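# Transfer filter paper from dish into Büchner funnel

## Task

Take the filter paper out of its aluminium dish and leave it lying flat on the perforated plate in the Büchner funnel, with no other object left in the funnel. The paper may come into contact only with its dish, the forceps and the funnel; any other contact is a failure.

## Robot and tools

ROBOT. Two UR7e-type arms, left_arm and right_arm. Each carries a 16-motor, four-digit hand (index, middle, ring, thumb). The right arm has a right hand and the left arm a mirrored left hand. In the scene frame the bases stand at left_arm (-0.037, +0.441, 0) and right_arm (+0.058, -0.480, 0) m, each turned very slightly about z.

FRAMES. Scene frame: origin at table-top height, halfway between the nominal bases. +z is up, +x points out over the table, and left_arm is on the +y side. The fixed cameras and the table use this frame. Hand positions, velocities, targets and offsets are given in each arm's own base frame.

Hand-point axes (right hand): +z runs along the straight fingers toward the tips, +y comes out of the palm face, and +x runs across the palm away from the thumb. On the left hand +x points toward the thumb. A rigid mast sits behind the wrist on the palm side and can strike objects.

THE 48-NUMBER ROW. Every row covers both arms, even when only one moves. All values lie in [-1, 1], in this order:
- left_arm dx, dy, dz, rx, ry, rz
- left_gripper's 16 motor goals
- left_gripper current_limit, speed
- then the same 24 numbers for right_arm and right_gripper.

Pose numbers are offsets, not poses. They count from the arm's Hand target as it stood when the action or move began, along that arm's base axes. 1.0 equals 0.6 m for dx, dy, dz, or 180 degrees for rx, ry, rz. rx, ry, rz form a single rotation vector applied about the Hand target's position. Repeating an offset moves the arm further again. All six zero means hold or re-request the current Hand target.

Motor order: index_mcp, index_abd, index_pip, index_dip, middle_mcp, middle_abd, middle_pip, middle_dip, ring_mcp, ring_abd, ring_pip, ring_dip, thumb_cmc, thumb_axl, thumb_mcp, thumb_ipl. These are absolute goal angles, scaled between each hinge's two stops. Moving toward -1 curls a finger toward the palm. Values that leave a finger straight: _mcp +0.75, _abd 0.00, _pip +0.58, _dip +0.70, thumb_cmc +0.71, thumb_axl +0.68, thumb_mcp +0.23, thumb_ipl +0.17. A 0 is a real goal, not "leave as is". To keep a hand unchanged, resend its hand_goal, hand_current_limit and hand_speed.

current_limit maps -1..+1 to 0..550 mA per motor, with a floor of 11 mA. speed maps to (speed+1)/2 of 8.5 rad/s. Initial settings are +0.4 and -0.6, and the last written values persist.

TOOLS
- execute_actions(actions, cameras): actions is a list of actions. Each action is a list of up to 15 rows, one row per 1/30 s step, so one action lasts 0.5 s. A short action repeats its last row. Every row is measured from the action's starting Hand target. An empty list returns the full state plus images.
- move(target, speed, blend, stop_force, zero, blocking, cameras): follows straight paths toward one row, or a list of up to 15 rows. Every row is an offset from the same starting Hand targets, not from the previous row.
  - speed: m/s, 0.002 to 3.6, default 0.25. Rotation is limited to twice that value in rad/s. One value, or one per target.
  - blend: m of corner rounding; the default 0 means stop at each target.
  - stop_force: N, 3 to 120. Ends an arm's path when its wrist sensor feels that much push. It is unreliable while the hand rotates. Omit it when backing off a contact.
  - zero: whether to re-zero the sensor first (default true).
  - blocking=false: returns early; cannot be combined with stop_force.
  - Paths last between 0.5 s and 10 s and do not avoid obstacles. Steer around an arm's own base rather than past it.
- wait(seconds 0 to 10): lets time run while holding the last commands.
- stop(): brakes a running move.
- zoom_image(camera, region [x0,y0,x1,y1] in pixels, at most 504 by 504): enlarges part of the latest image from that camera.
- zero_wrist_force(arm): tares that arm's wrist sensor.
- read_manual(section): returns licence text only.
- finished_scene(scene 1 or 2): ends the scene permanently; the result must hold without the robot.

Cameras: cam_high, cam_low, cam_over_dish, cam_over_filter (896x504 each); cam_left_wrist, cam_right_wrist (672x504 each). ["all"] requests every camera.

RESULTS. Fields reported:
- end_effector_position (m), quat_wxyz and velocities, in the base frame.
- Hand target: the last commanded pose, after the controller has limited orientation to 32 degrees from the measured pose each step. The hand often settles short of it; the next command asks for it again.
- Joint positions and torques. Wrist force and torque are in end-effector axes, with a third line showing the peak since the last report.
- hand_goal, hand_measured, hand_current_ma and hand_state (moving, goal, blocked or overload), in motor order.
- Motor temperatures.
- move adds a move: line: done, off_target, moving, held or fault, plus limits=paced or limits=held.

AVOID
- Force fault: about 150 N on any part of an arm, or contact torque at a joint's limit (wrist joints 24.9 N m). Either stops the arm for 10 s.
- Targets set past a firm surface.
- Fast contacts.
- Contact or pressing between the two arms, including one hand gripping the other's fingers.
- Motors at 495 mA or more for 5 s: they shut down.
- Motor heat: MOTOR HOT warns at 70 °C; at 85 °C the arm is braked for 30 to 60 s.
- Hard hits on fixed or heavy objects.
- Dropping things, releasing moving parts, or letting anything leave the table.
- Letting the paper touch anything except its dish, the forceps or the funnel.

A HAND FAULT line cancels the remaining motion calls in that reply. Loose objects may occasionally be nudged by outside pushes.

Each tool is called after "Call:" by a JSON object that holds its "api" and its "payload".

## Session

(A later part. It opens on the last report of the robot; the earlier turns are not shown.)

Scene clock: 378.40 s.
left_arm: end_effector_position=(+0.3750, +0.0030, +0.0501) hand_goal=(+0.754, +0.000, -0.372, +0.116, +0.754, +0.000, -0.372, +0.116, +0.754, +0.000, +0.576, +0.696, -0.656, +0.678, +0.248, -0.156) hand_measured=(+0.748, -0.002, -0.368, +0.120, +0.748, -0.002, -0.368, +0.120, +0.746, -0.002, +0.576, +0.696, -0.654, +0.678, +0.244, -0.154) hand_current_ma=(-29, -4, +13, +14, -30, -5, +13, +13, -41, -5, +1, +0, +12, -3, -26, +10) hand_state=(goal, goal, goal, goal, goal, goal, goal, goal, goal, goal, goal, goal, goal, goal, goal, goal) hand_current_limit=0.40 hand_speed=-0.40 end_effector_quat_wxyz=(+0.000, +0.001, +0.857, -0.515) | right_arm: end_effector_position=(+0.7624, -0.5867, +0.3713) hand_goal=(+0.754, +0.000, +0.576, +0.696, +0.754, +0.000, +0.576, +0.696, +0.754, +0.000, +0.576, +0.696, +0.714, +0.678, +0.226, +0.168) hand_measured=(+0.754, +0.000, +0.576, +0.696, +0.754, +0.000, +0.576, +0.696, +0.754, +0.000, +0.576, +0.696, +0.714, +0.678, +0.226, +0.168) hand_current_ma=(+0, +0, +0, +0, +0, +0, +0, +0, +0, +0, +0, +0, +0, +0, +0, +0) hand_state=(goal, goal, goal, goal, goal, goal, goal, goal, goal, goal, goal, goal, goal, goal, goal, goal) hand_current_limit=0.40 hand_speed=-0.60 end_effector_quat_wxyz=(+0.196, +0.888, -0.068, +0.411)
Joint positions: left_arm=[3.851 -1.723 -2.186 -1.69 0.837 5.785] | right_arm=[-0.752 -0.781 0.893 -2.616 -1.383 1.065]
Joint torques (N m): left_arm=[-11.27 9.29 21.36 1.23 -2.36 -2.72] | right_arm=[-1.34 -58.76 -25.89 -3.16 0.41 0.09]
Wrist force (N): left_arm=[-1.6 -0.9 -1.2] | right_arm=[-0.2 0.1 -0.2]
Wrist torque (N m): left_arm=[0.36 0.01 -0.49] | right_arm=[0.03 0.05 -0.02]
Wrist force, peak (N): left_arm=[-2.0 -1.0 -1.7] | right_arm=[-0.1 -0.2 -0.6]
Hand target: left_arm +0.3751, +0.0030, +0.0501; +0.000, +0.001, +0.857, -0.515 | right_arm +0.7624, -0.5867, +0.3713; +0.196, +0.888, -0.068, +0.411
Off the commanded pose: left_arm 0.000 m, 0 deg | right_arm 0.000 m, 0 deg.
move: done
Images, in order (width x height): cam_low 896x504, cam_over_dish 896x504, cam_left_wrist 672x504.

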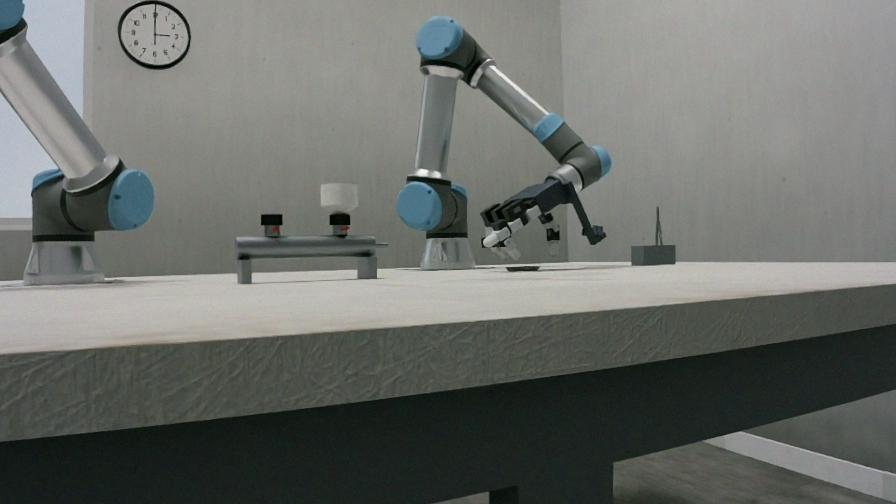

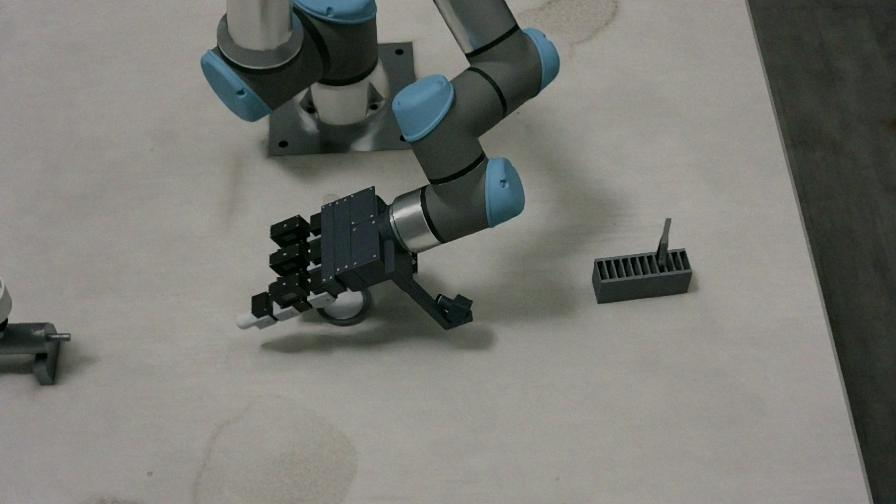

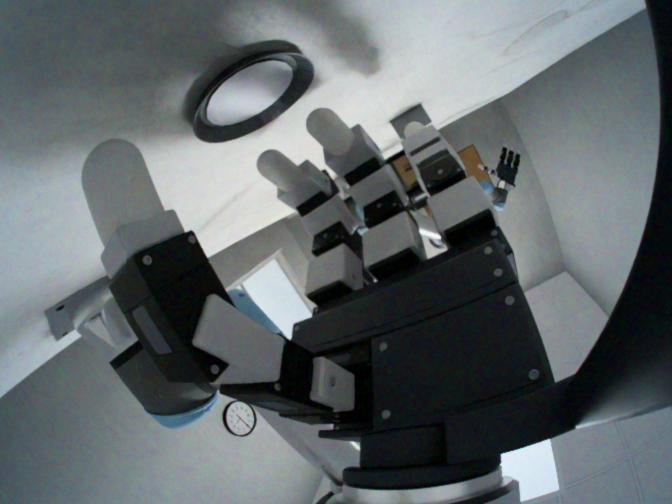

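Call:
{"api": "zoom_image", "payload": {"camera": "cam_low", "region": [460, 190, 620, 290]}}

Call:
{"api": "zoom_image", "payload": {"camera": "cam_left_wrist", "region": [40, 0, 400, 240]}}

Scaled by 3.150 from the camera's 896x504 image, which has a finer 1280x720 frame.

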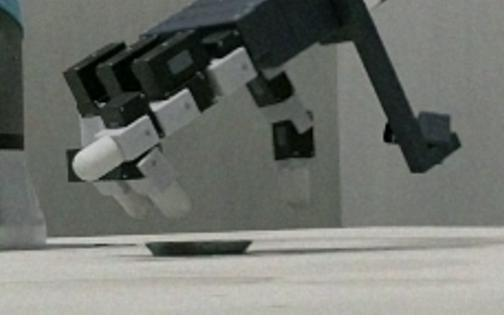

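Scaled by 1.400 from the camera's 672x504 image, which has a finer 960x720 frame.

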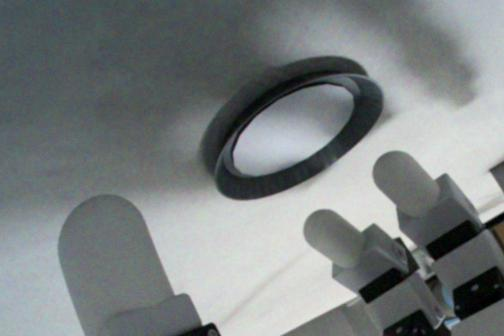

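Call:
{"api": "move", "payload": {"target": [0.0133, -0.036, -0.008, 0,0,0, 0.754,0,-0.372,0.116,0.754,0,-0.372,0.116,0.754,0,0.576,0.696,-0.657,0.678,0.247,-0.157,0.4,-0.4, 0,0,0,0,0,0, 0.754,0,0.576,0.696,0.754,0,0.576,0.696,0.754,0,0.576,0.696,0.714,0.678,0.226,0.168,0.4,-0.6], "speed": 0.1, "cameras": ["cam_low","cam_over_dish","cam_left_wrist","cam_high"]}}

Call:
{"api": "zoom_image", "payload": {"camera": "cam_low", "region": [460, 190, 620, 290]}}

Call:
{"api": "zoom_image", "payload": {"camera": "cam_left_wrist", "region": [40, 0, 400, 240]}}

Call:
{"api": "zoom_image", "payload": {"camera": "cam_high", "region": [530, 210, 710, 340]}}

Scene clock: 438.90 s.
left_arm: end_effector_position=(+0.3830, -0.0185, +0.0453) hand_goal=(+0.754, +0.000, -0.372, +0.116, +0.754, +0.000, -0.372, +0.116, +0.754, +0.000, +0.576, +0.696, -0.656, +0.678, +0.248, -0.156) hand_measured=(+0.748, -0.002, -0.368, +0.120, +0.748, -0.002, -0.368, +0.120, +0.746, -0.002, +0.576, +0.696, -0.654, +0.678, +0.244, -0.154) hand_current_ma=(-29, -4, +13, +14, -30, -5, +13, +13, -41, -5, +1, +0, +12, -3, -26, +10) hand_state=(goal, goal, goal, goal, goal, goal, goal, goal, goal, goal, goal, goal, goal, goal, goal, goal) hand_current_limit=0.40 hand_speed=-0.40 end_effector_quat_wxyz=(+0.000, +0.001, +0.857, -0.515) | right_arm: end_effector_position=(+0.7624, -0.5867, +0.3713) hand_goal=(+0.754, +0.000, +0.576, +0.696, +0.754, +0.000, +0.576, +0.696, +0.754, +0.000, +0.576, +0.696, +0.714, +0.678, +0.226, +0.168) hand_measured=(+0.754, +0.000, +0.576, +0.696, +0.754, +0.000, +0.576, +0.696, +0.754, +0.000, +0.576, +0.696, +0.714, +0.678, +0.226, +0.168) hand_current_ma=(+0, +0, +0, +0, +0, +0, +0, +0, +0, +0, +0, +0, +0, +0, +0, +0) hand_state=(goal, goal, goal, goal, goal, goal, goal, goal, goal, goal, goal, goal, goal, goal, goal, goal) hand_current_limit=0.40 hand_speed=-0.60 end_effector_quat_wxyz=(+0.196, +0.888, -0.068, +0.411)
Joint positions: left_arm=[3.798 -1.731 -2.2 -1.635 0.796 5.738] | right_arm=[-0.752 -0.781 0.893 -2.616 -1.383 1.065]
Joint torques (N m): left_arm=[-11.34 10.17 4.58 1.77 -2.41 -2.2] | right_arm=[-1.22 -59.13 -25.86 -3.03 0.6 0.23]
Wrist force (N): left_arm=[-1.8 -1.3 -1.9] | right_arm=[-0.1 0.3 -0.2]
Wrist torque (N m): left_arm=[0.37 0.02 -0.49] | right_arm=[0.05 0.02 0.00]
Wrist force, peak (N): left_arm=[-2.1 -1.4 -1.9] | right_arm=[0.1 0.1 -0.5]
Hand target: left_arm +0.3831, -0.0186, +0.0453; +0.000, +0.001, +0.857, -0.515 | right_arm +0.7624, -0.5867, +0.3713; +0.196, +0.888, -0.068, +0.411
Off the commanded pose: left_arm 0.000 m, 0 deg | right_arm 0.000 m, 0 deg.
move: done
Images, in order (width x height): cam_high 896x504, cam_low 896x504, cam_over_dish 896x504, cam_left_wrist 672x504.

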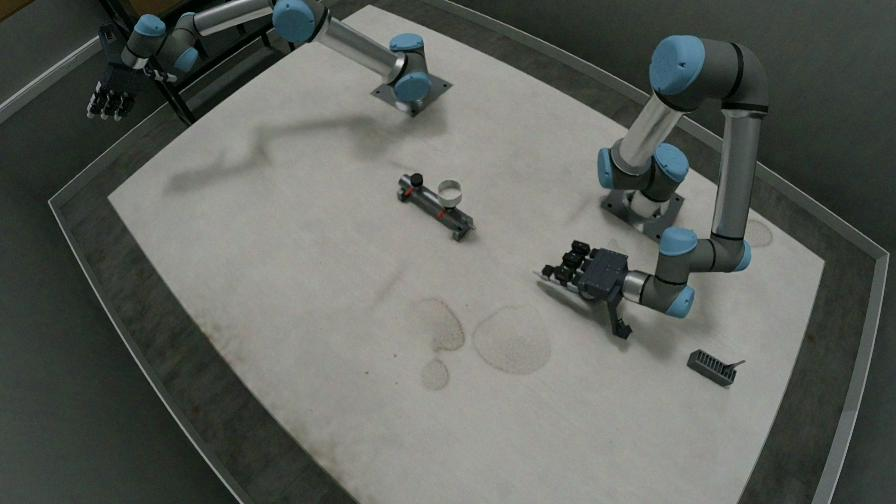

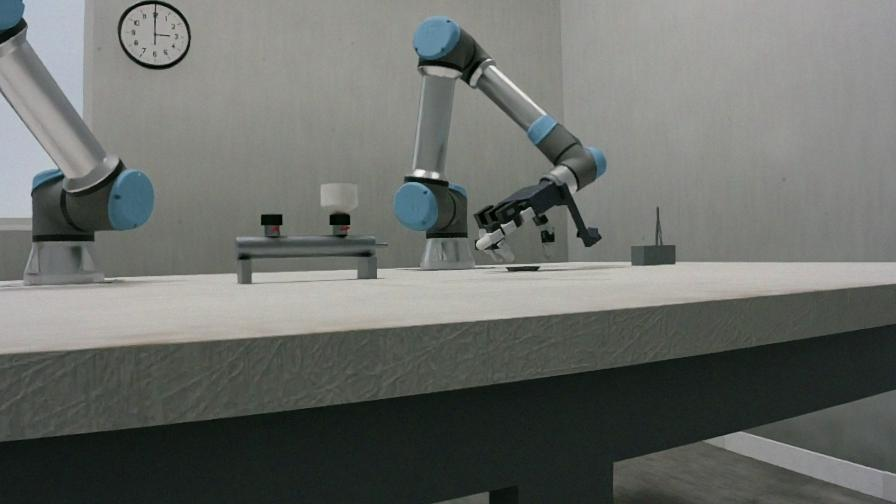

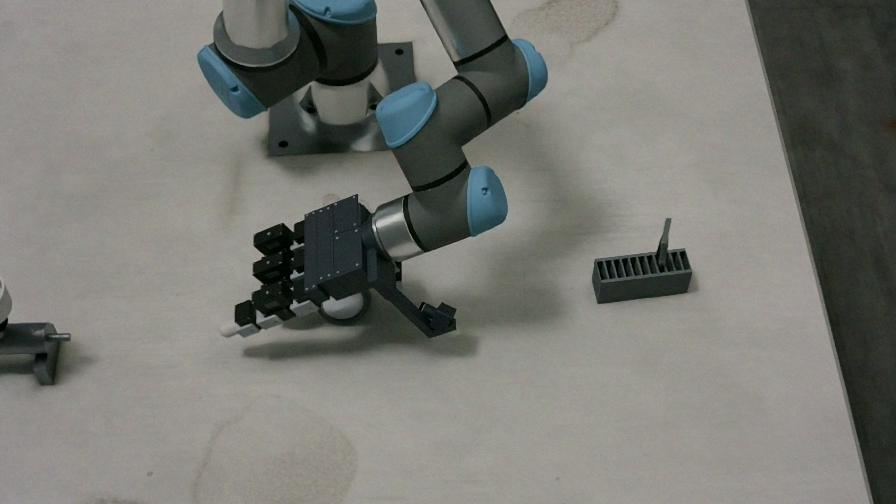

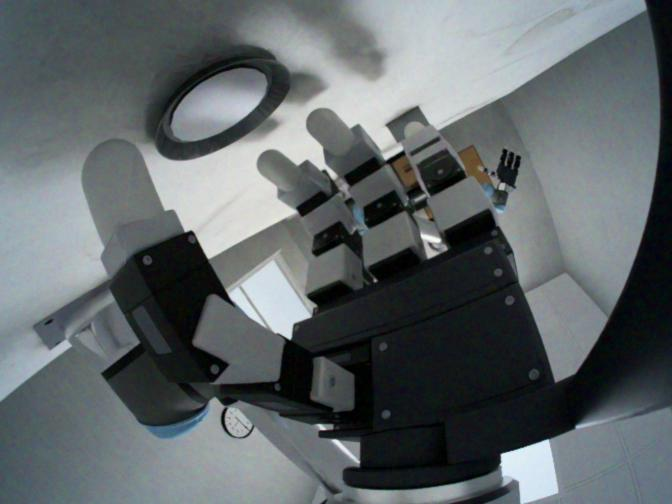

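Scaled by 3.150 from the camera's 896x504 image, which has a finer 1280x720 frame.

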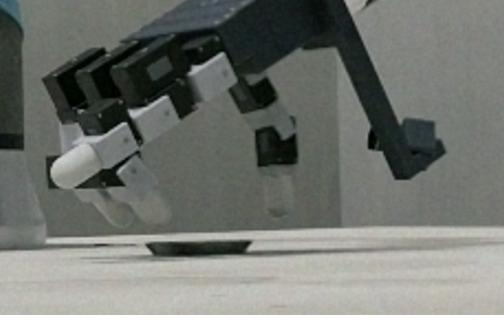

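Scaled by 1.400 from the camera's 672x504 image, which has a finer 960x720 frame.

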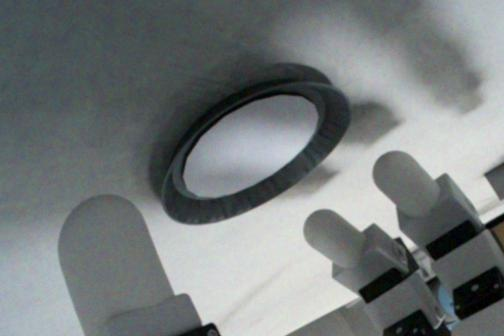

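Scaled by 2.800 from the camera's 896x504 image, which has a finer 1280x720 frame.

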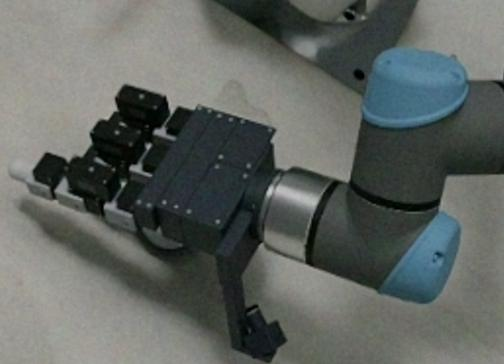

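Call:
{"api": "move", "payload": {"target": [0.005, 0.0, -0.0205, 0,0,0, 0.89,0,-0.299,0.116,0.89,0,-0.299,0.116,0.754,0,0.576,0.696,-0.657,0.678,0.416,-0.265,0.4,-0.4, 0,0,0,0,0,0, 0.754,0,0.576,0.696,0.754,0,0.576,0.696,0.754,0,0.576,0.696,0.714,0.678,0.226,0.168,0.4,-0.6], "speed": 0.05, "cameras": ["cam_low","cam_over_dish","cam_left_wrist"]}}

Call:
{"api": "zoom_image", "payload": {"camera": "cam_low", "region": [460, 190, 620, 290]}}

Call:
{"api": "zoom_image", "payload": {"camera": "cam_left_wrist", "region": [40, 0, 400, 240]}}

Scene clock: 457.77 s.
left_arm: end_effector_position=(+0.3860, -0.0186, +0.0331) hand_goal=(+0.890, +0.000, -0.298, +0.116, +0.890, +0.000, -0.298, +0.116, +0.754, +0.000, +0.576, +0.696, -0.656, +0.678, +0.416, -0.264) hand_measured=(+0.872, -0.002, -0.302, +0.120, +0.872, -0.002, -0.302, +0.120, +0.746, -0.002, +0.576, +0.696, -0.654, +0.678, +0.410, -0.262) hand_current_ma=(-82, -4, -15, +13, -86, -5, -15, +13, -41, -5, +1, +0, +12, -3, -35, +10) hand_state=(goal, goal, goal, goal, goal, goal, goal, goal, goal, goal, goal, goal, goal, goal, goal, goal) hand_current_limit=0.40 hand_speed=-0.40 end_effector_quat_wxyz=(+0.000, +0.001, +0.857, -0.515) | right_arm: end_effector_position=(+0.7624, -0.5867, +0.3713) hand_goal=(+0.754, +0.000, +0.576, +0.696, +0.754, +0.000, +0.576, +0.696, +0.754, +0.000, +0.576, +0.696, +0.714, +0.678, +0.226, +0.168) hand_measured=(+0.754, +0.000, +0.576, +0.696, +0.754, +0.000, +0.576, +0.696, +0.754, +0.000, +0.576, +0.696, +0.714, +0.678, +0.226, +0.168) hand_current_ma=(+0, +0, +0, +0, +0, +0, +0, +0, +0, +0, +0, +0, +0, +0, +0, +0) hand_state=(goal, goal, goal, goal, goal, goal, goal, goal, goal, goal, goal, goal, goal, goal, goal, goal) hand_current_limit=0.40 hand_speed=-0.60 end_effector_quat_wxyz=(+0.196, +0.888, -0.068, +0.411)
Joint positions: left_arm=[3.794 -1.763 -2.206 -1.595 0.793 5.733] | right_arm=[-0.752 -0.781 0.893 -2.616 -1.383 1.065]
Joint torques (N m): left_arm=[-10.85 10.52 4.96 1.39 -2.49 -2.38] | right_arm=[-1.6 -59.05 -26.22 -3.12 0.77 0.22]
Wrist force (N): left_arm=[-1.8 -1.4 -2.1] | right_arm=[0.0 0.1 0.1]
Wrist torque (N m): left_arm=[0.36 0.02 -0.47] | right_arm=[0.02 0.00 0.00]
Wrist force, peak (N): left_arm=[-2.0 -1.9 -2.0] | right_arm=[0.1 0.2 -0.5]
Hand target: left_arm +0.3861, -0.0186, +0.0330; +0.000, +0.001, +0.857, -0.515 | right_arm +0.7624, -0.5867, +0.3713; +0.196, +0.888, -0.068, +0.411
Off the commanded pose: left_arm 0.000 m, 0 deg | right_arm 0.000 m, 0 deg.
move: done
Images, in order (width x height): cam_low 896x504, cam_over_dish 896x504, cam_left_wrist 672x504.

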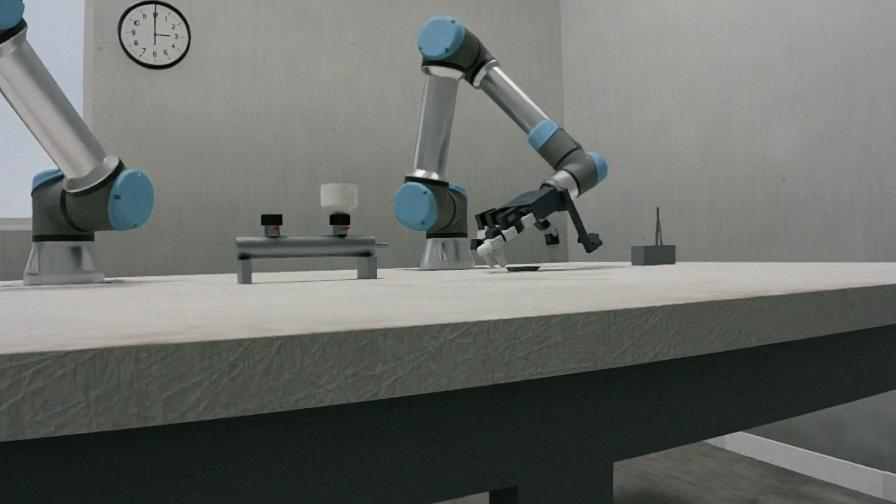

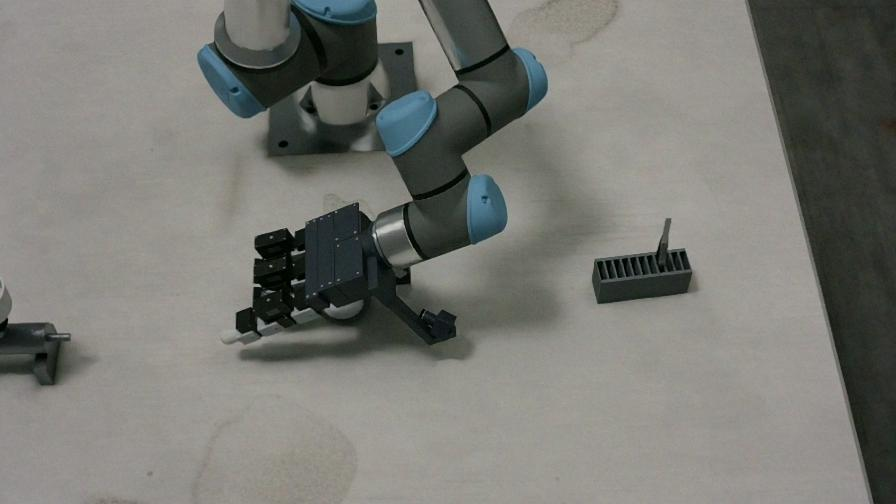

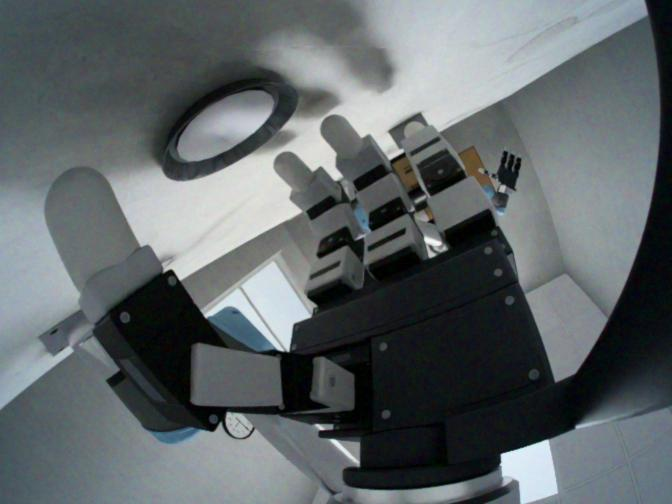

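Scaled by 3.150 from the camera's 896x504 image, which has a finer 1280x720 frame.

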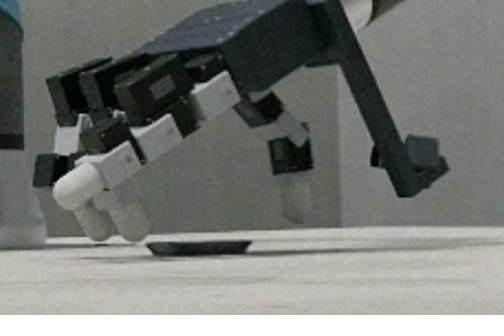

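Scaled by 1.400 from the camera's 672x504 image, which has a finer 960x720 frame.

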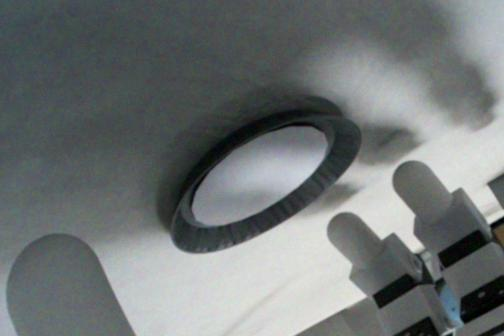

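Call:
{"api": "move", "payload": {"target": [-0.005, -0.004, -0.015, 0,0,0, 0.89,0,-0.299,0.043,0.89,0,-0.299,0.043,0.754,0,0.576,0.696,-0.657,0.678,0.416,-0.265,0.0,-0.5, 0,0,0,0,0,0, 0.754,0,0.576,0.696,0.754,0,0.576,0.696,0.754,0,0.576,0.696,0.714,0.678,0.226,0.168,0.4,-0.6], "speed": 0.03, "stop_force": 5, "cameras": ["cam_low","cam_over_dish","cam_left_wrist"]}}

Call:
{"api": "zoom_image", "payload": {"camera": "cam_low", "region": [460, 190, 620, 290]}}

Call:
{"api": "zoom_image", "payload": {"camera": "cam_left_wrist", "region": [40, 0, 400, 240]}}

Scene clock: 486.70 s.
left_arm: end_effector_position=(+0.3831, -0.0210, +0.0240) hand_goal=(+0.890, +0.000, -0.298, +0.044, +0.890, +0.000, -0.298, +0.044, +0.754, +0.000, +0.576, +0.696, -0.656, +0.678, +0.416, -0.264) hand_measured=(+0.872, -0.002, -0.302, +0.048, +0.872, -0.002, -0.302, +0.048, +0.746, -0.002, +0.576, +0.696, -0.654, +0.678, +0.410, -0.262) hand_current_ma=(-82, -4, -15, +14, -86, -5, -15, +13, -41, -5, +1, +0, +12, -3, -35, +10) hand_state=(goal, goal, goal, goal, goal, goal, goal, goal, goal, goal, goal, goal, goal, goal, goal, goal) hand_current_limit=0.00 hand_speed=-0.50 end_effector_quat_wxyz=(+0.000, +0.001, +0.857, -0.515) | right_arm: end_effector_position=(+0.7624, -0.5867, +0.3713) hand_goal=(+0.754, +0.000, +0.576, +0.696, +0.754, +0.000, +0.576, +0.696, +0.754, +0.000, +0.576, +0.696, +0.714, +0.678, +0.226, +0.168) hand_measured=(+0.754, +0.000, +0.576, +0.696, +0.754, +0.000, +0.576, +0.696, +0.754, +0.000, +0.576, +0.696, +0.714, +0.678, +0.226, +0.168) hand_current_ma=(+0, +0, +0, +0, +0, +0, +0, +0, +0, +0, +0, +0, +0, +0, +0, +0) hand_state=(goal, goal, goal, goal, goal, goal, goal, goal, goal, goal, goal, goal, goal, goal, goal, goal) hand_current_limit=0.40 hand_speed=-0.60 end_effector_quat_wxyz=(+0.196, +0.888, -0.068, +0.411)
Joint positions: left_arm=[3.793 -1.776 -2.224 -1.564 0.793 5.733] | right_arm=[-0.752 -0.781 0.893 -2.616 -1.383 1.065]
Joint torques (N m): left_arm=[-11.56 9.84 4.28 1.78 -2.42 -2.28] | right_arm=[-1.45 -58.01 -26.48 -3.1 0.54 0.45]
Wrist force (N): left_arm=[-1.9 -1.2 -1.9] | right_arm=[0.2 -0.2 -0.1]
Wrist torque (N m): left_arm=[0.37 0.03 -0.47] | right_arm=[-0.01 -0.02 0.01]
Wrist force, peak (N): left_arm=[-2.1 -1.4 -2.1] | right_arm=[0.2 0.4 -0.3]
Hand target: left_arm +0.3831, -0.0210, +0.0240; +0.000, +0.001, +0.857, -0.515 | right_arm +0.7624, -0.5867, +0.3713; +0.196, +0.888, -0.068, +0.411
Off the commanded pose: left_arm 0.000 m, 0 deg | right_arm 0.000 m, 0 deg.
move: done
Images, in order (width x height): cam_low 896x504, cam_over_dish 896x504, cam_left_wrist 672x504.

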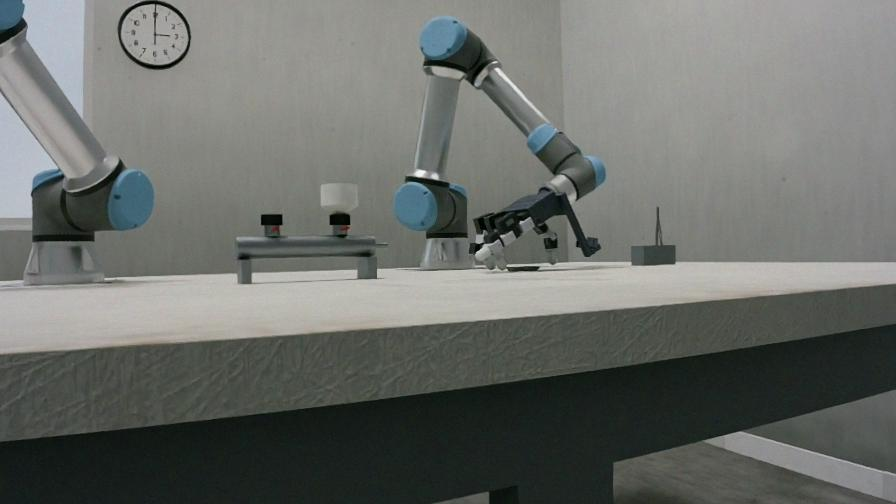

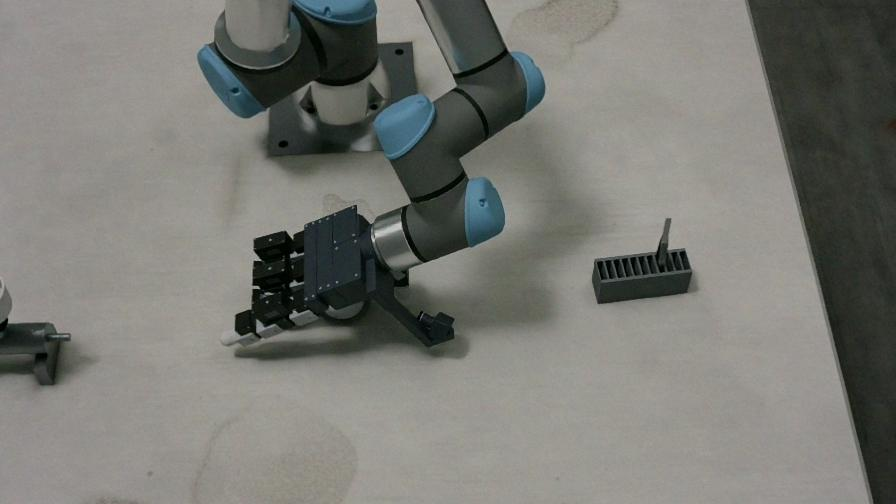

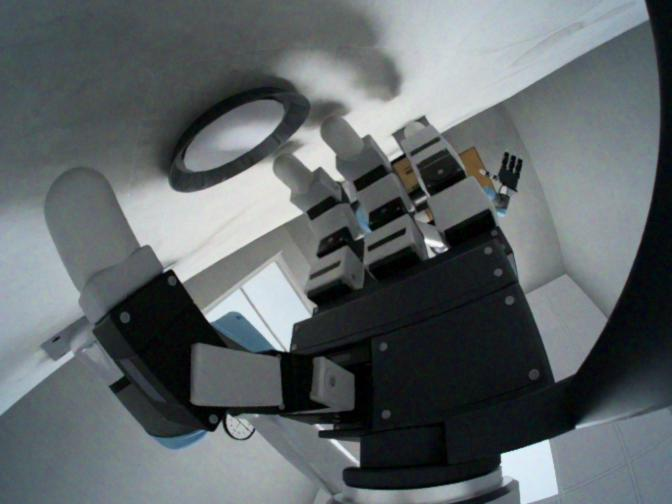

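Scaled by 3.150 from the camera's 896x504 image, which has a finer 1280x720 frame.

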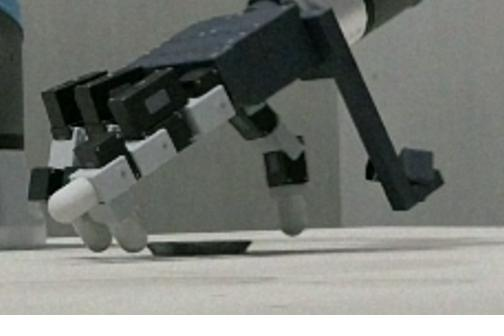

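Scaled by 1.400 from the camera's 672x504 image, which has a finer 960x720 frame.

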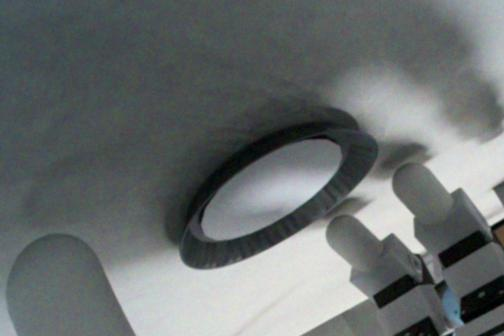

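Call:
{"api": "move", "payload": {"target": [0,0,0, 0,0,0, 0.685,0,-0.387,0.0145,0.685,0,-0.387,0.0145,0.754,0,0.576,0.696,-0.657,0.678,0.19,-0.232,0.0,-0.85, 0,0,0,0,0,0, 0.754,0,0.576,0.696,0.754,0,0.576,0.696,0.754,0,0.576,0.696,0.714,0.678,0.226,0.168,0.4,-0.6], "speed": 0.03, "cameras": ["cam_low","cam_left_wrist"]}}

Call:
{"api": "zoom_image", "payload": {"camera": "cam_low", "region": [460, 190, 620, 290]}}

Call:
{"api": "zoom_image", "payload": {"camera": "cam_left_wrist", "region": [40, 0, 400, 240]}}

Scene clock: 505.70 s.
left_arm: end_effector_position=(+0.3831, -0.0210, +0.0240) hand_goal=(+0.686, +0.000, -0.386, +0.014, +0.686, +0.000, -0.386, +0.014, +0.754, +0.000, +0.576, +0.696, -0.656, +0.678, +0.190, -0.232) hand_measured=(+0.682, -0.002, -0.382, +0.018, +0.682, -0.002, -0.382, +0.018, +0.746, -0.002, +0.576, +0.696, -0.654, +0.678, +0.190, -0.234) hand_current_ma=(-16, -4, +14, +14, -18, -5, +13, +14, -41, -5, +1, +0, +12, -3, +5, -9) hand_state=(goal, goal, goal, goal, goal, goal, goal, goal, goal, goal, goal, goal, goal, goal, goal, goal) hand_current_limit=0.00 hand_speed=-0.85 end_effector_quat_wxyz=(+0.000, +0.001, +0.857, -0.515) | right_arm: end_effector_position=(+0.7624, -0.5867, +0.3713) hand_goal=(+0.754, +0.000, +0.576, +0.696, +0.754, +0.000, +0.576, +0.696, +0.754, +0.000, +0.576, +0.696, +0.714, +0.678, +0.226, +0.168) hand_measured=(+0.754, +0.000, +0.576, +0.696, +0.754, +0.000, +0.576, +0.696, +0.754, +0.000, +0.576, +0.696, +0.714, +0.678, +0.226, +0.168) hand_current_ma=(+0, +0, +0, +0, +0, +0, +0, +0, +0, +0, +0, +0, +0, +0, +0, +0) hand_state=(goal, goal, goal, goal, goal, goal, goal, goal, goal, goal, goal, goal, goal, goal, goal, goal) hand_current_limit=0.40 hand_speed=-0.60 end_effector_quat_wxyz=(+0.196, +0.888, -0.068, +0.411)
Joint positions: left_arm=[3.793 -1.776 -2.224 -1.564 0.793 5.733] | right_arm=[-0.752 -0.781 0.893 -2.616 -1.383 1.065]
Joint torques (N m): left_arm=[-10.64 10.06 4.77 1.65 -2.55 -2.25] | right_arm=[-1.61 -58.88 -25.35 -3.35 0.48 0.3]
Wrist force (N): left_arm=[-2.1 -1.2 -1.8] | right_arm=[-0.3 0.2 -0.1]
Wrist torque (N m): left_arm=[0.39 0.07 -0.49] | right_arm=[0.04 0.04 -0.01]
Wrist force, peak (N): left_arm=[-2.1 -1.4 -2.2] | right_arm=[0.0 0.0 -0.7]
Hand target: left_arm +0.3831, -0.0210, +0.0240; +0.000, +0.001, +0.857, -0.515 | right_arm +0.7624, -0.5867, +0.3713; +0.196, +0.888, -0.068, +0.411
Off the commanded pose: left_arm 0.000 m, 0 deg | right_arm 0.000 m, 0 deg.
move: done
Images, in order (width x height): cam_low 896x504, cam_left_wrist 672x504.

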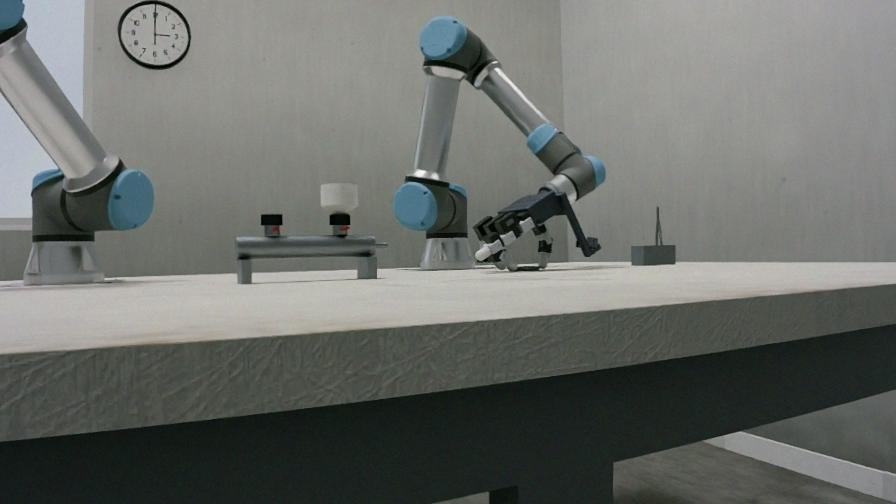

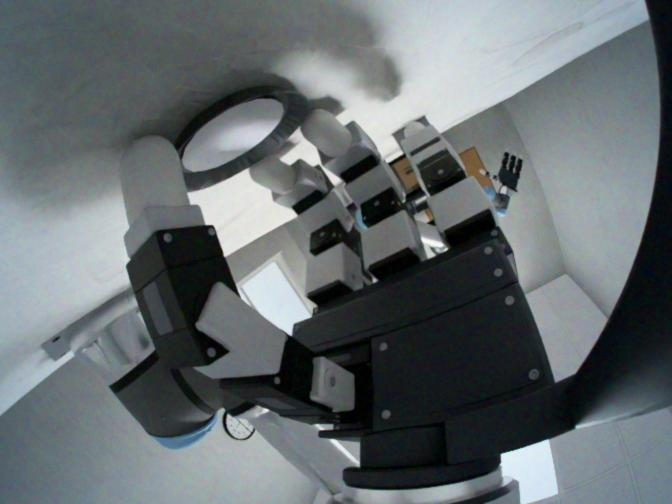

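Scaled by 3.150 from the camera's 896x504 image, which has a finer 1280x720 frame.

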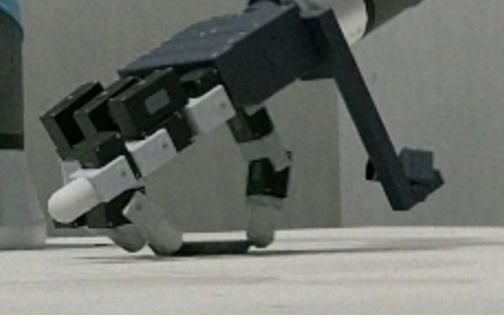

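Scaled by 1.400 from the camera's 672x504 image, which has a finer 960x720 frame.

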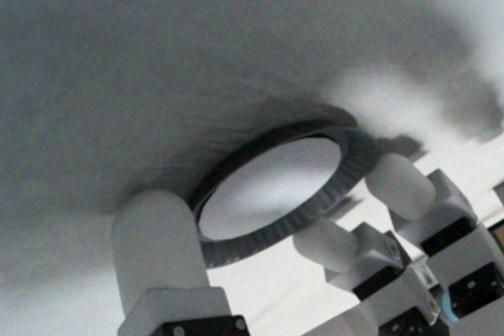

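Call:
{"api": "move", "payload": {"target": [0,0,0, 0,0,0, 0.60,0,-0.387,0.0145,0.60,0,-0.387,0.0145,0.754,0,0.576,0.696,-0.657,0.678,0.10,-0.232,0.0,-0.93, 0,0,0,0,0,0, 0.754,0,0.576,0.696,0.754,0,0.576,0.696,0.754,0,0.576,0.696,0.714,0.678,0.226,0.168,0.4,-0.6], "speed": 0.03, "cameras": ["cam_low","cam_left_wrist","cam_over_dish"]}}

Call:
{"api": "zoom_image", "payload": {"camera": "cam_low", "region": [460, 190, 620, 290]}}

Call:
{"api": "zoom_image", "payload": {"camera": "cam_left_wrist", "region": [40, 0, 400, 240]}}

Scene clock: 513.17 s.
left_arm: end_effector_position=(+0.3831, -0.0210, +0.0240) hand_goal=(+0.600, +0.000, -0.386, +0.014, +0.600, +0.000, -0.386, +0.014, +0.754, +0.000, +0.576, +0.696, -0.656, +0.678, +0.100, -0.232) hand_measured=(+0.636, -0.002, -0.376, +0.018, +0.626, -0.002, -0.378, +0.018, +0.746, -0.002, +0.576, +0.696, -0.654, +0.678, +0.170, -0.222) hand_current_ma=(+178, -4, +46, +14, +125, -5, +32, +14, -41, -5, +1, +0, +5, -3, +275, +53) hand_state=(blocked, goal, goal, goal, blocked, goal, goal, goal, goal, goal, goal, goal, goal, goal, blocked, goal) hand_current_limit=0.00 hand_speed=-0.93 end_effector_quat_wxyz=(+0.000, +0.001, +0.857, -0.515) | right_arm: end_effector_position=(+0.7624, -0.5867, +0.3713) hand_goal=(+0.754, +0.000, +0.576, +0.696, +0.754, +0.000, +0.576, +0.696, +0.754, +0.000, +0.576, +0.696, +0.714, +0.678, +0.226, +0.168) hand_measured=(+0.754, +0.000, +0.576, +0.696, +0.754, +0.000, +0.576, +0.696, +0.754, +0.000, +0.576, +0.696, +0.714, +0.678, +0.226, +0.168) hand_current_ma=(+0, +0, +0, +0, +0, +0, +0, +0, +0, +0, +0, +0, +0, +0, +0, +0) hand_state=(goal, goal, goal, goal, goal, goal, goal, goal, goal, goal, goal, goal, goal, goal, goal, goal) hand_current_limit=0.40 hand_speed=-0.60 end_effector_quat_wxyz=(+0.196, +0.888, -0.068, +0.411)
Joint positions: left_arm=[3.793 -1.776 -2.224 -1.564 0.793 5.733] | right_arm=[-0.752 -0.781 0.893 -2.616 -1.383 1.065]
Joint torques (N m): left_arm=[-10.62 10.41 4.26 1.56 -2.03 -2.5] | right_arm=[-1.74 -58.82 -25.79 -3.19 0.79 0.38]
Wrist force (N): left_arm=[-1.8 -4.0 -2.4] | right_arm=[0.2 0.0 -0.3]
Wrist torque (N m): left_arm=[0.29 0.03 -0.47] | right_arm=[0.03 -0.02 0.02]
Wrist force, peak (N): left_arm=[-1.9 -4.2 -2.4] | right_arm=[-0.6 -0.2 -0.2]
Hand target: left_arm +0.3831, -0.0210, +0.0240; +0.000, +0.001, +0.857, -0.515 | right_arm +0.7624, -0.5867, +0.3713; +0.196, +0.888, -0.068, +0.411
Off the commanded pose: left_arm 0.000 m, 0 deg | right_arm 0.000 m, 0 deg.
move: done
Images, in order (width x height): cam_low 896x504, cam_over_dish 896x504, cam_left_wrist 672x504.

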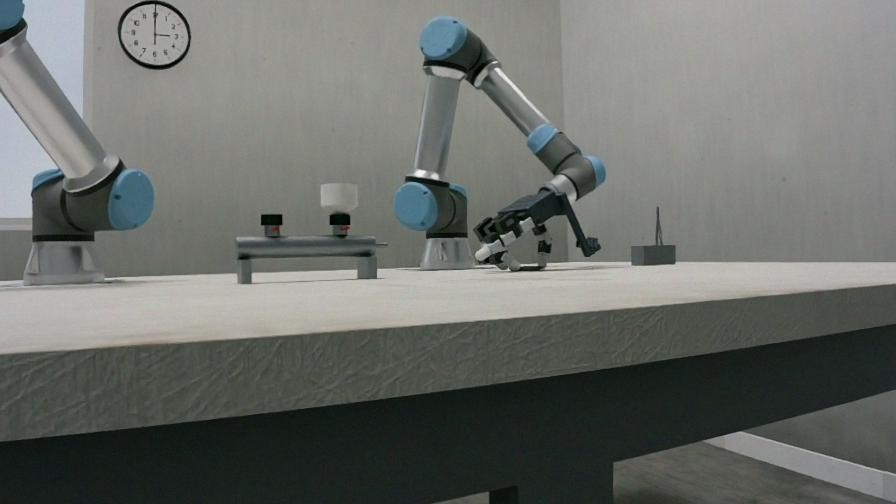

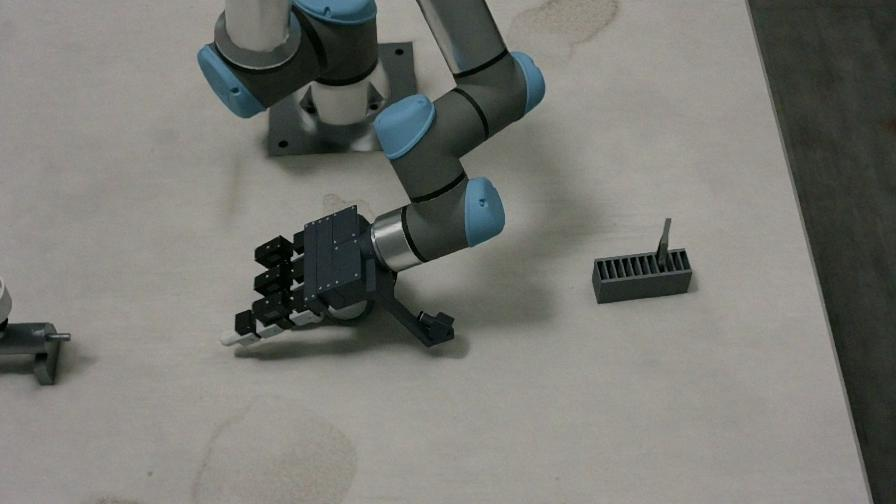

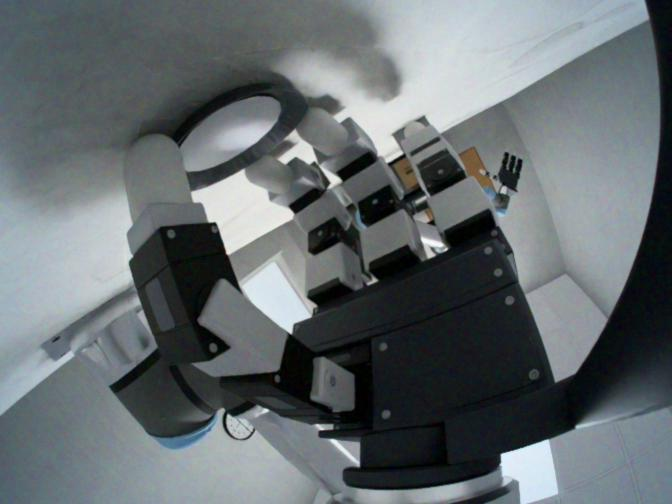

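Scaled by 3.150 from the camera's 896x504 image, which has a finer 1280x720 frame.

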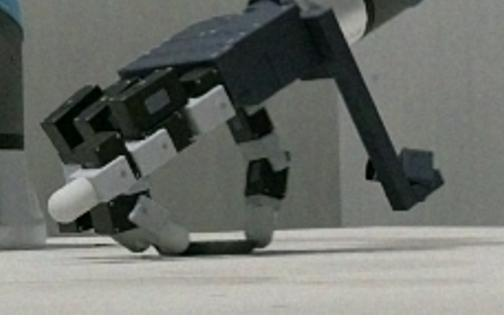

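Scaled by 1.400 from the camera's 672x504 image, which has a finer 960x720 frame.

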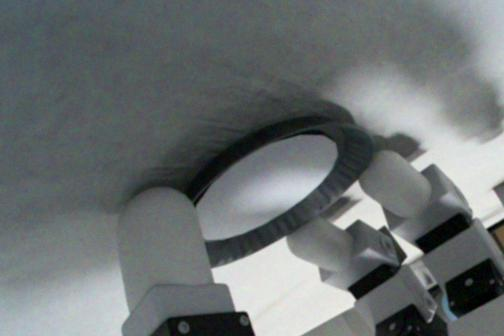

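Call:
{"api": "move", "payload": {"target": [0,0,0.0333, 0,0,0, 0.57,0,-0.387,0.0145,0.57,0,-0.387,0.0145,0.754,0,0.576,0.696,-0.657,0.678,0.09,-0.232,0.1,-0.93, 0,0,0,0,0,0, 0.754,0,0.576,0.696,0.754,0,0.576,0.696,0.754,0,0.576,0.696,0.714,0.678,0.226,0.168,0.4,-0.6], "speed": 0.03, "cameras": ["cam_low","cam_left_wrist","cam_over_dish"]}}

Call:
{"api": "zoom_image", "payload": {"camera": "cam_low", "region": [460, 190, 620, 290]}}

Call:
{"api": "zoom_image", "payload": {"camera": "cam_left_wrist", "region": [40, 0, 400, 240]}}

Scene clock: 524.80 s.
left_arm: end_effector_position=(+0.3830, -0.0210, +0.0439) hand_goal=(+0.570, +0.000, -0.386, +0.014, +0.570, +0.000, -0.386, +0.014, +0.754, +0.000, +0.576, +0.696, -0.656, +0.678, +0.090, -0.232) hand_measured=(+0.616, -0.002, -0.368, +0.020, +0.606, -0.002, -0.372, +0.018, +0.746, -0.002, +0.576, +0.696, -0.656, +0.678, +0.170, -0.212) hand_current_ma=(+227, -4, +84, +23, +177, -5, +63, +15, -41, -5, +1, +0, +4, -3, +302, +124) hand_state=(blocked, goal, goal, goal, blocked, goal, goal, goal, goal, goal, goal, goal, goal, goal, blocked, blocked) hand_current_limit=0.10 hand_speed=-0.93 end_effector_quat_wxyz=(+0.000, +0.001, +0.857, -0.515) | right_arm: end_effector_position=(+0.7624, -0.5867, +0.3713) hand_goal=(+0.754, +0.000, +0.576, +0.696, +0.754, +0.000, +0.576, +0.696, +0.754, +0.000, +0.576, +0.696, +0.714, +0.678, +0.226, +0.168) hand_measured=(+0.754, +0.000, +0.576, +0.696, +0.754, +0.000, +0.576, +0.696, +0.754, +0.000, +0.576, +0.696, +0.714, +0.678, +0.226, +0.168) hand_current_ma=(+0, +0, +0, +0, +0, +0, +0, +0, +0, +0, +0, +0, +0, +0, +0, +0) hand_state=(goal, goal, goal, goal, goal, goal, goal, goal, goal, goal, goal, goal, goal, goal, goal, goal) hand_current_limit=0.40 hand_speed=-0.60 end_effector_quat_wxyz=(+0.196, +0.888, -0.068, +0.411)
Joint positions: left_arm=[3.793 -1.733 -2.205 -1.626 0.793 5.733] | right_arm=[-0.752 -0.781 0.893 -2.616 -1.383 1.065]
Joint torques (N m): left_arm=[-1.59 35.36 21.6 -0.82 -1.67 1.92] | right_arm=[-1.53 -59.53 -25.47 -3.37 0.6 0.47]
Wrist force (N): left_arm=[-1.8 -1.2 -1.9] | right_arm=[-0.1 0.0 -0.1]
Wrist torque (N m): left_arm=[0.38 0.02 -0.49] | right_arm=[0.02 0.01 0.00]
Wrist force, peak (N): left_arm=[-2.0 -4.4 -2.5] | right_arm=[-0.5 0.1 0.2]
Hand target: left_arm +0.3831, -0.0210, +0.0439; +0.000, +0.001, +0.857, -0.515 | right_arm +0.7624, -0.5867, +0.3713; +0.196, +0.888, -0.068, +0.411
Off the commanded pose: left_arm 0.000 m, 0 deg | right_arm 0.000 m, 0 deg.
move: done
Images, in order (width x height): cam_low 896x504, cam_over_dish 896x504, cam_left_wrist 672x504.

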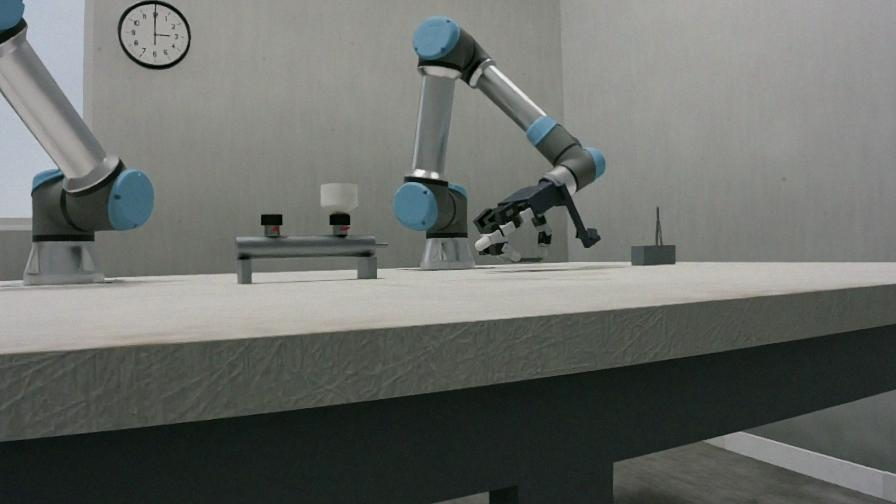

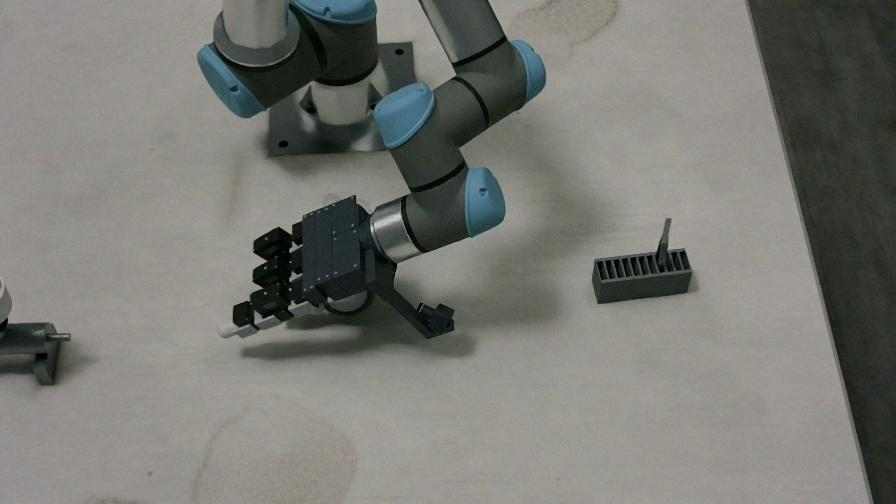

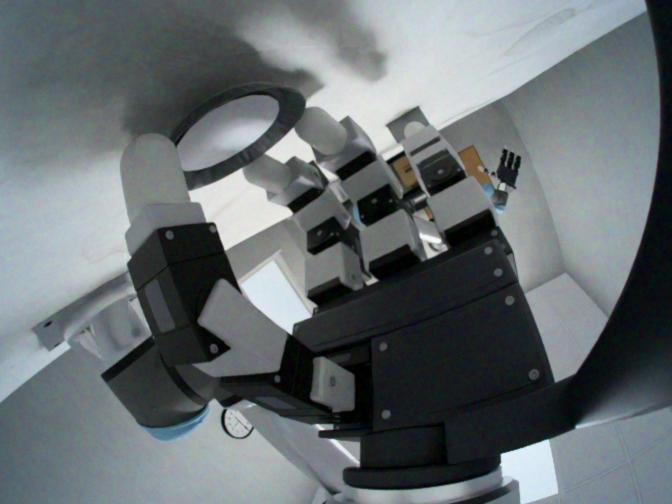

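Scaled by 3.150 from the camera's 896x504 image, which has a finer 1280x720 frame.

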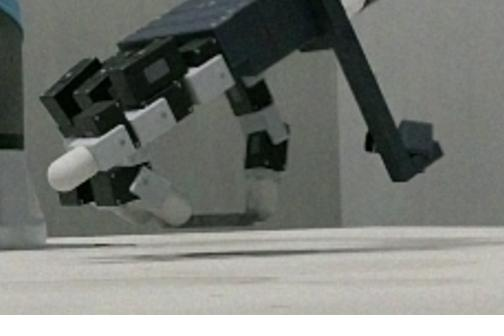

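Scaled by 1.400 from the camera's 672x504 image, which has a finer 960x720 frame.

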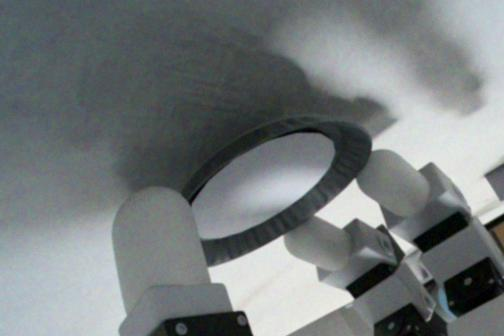

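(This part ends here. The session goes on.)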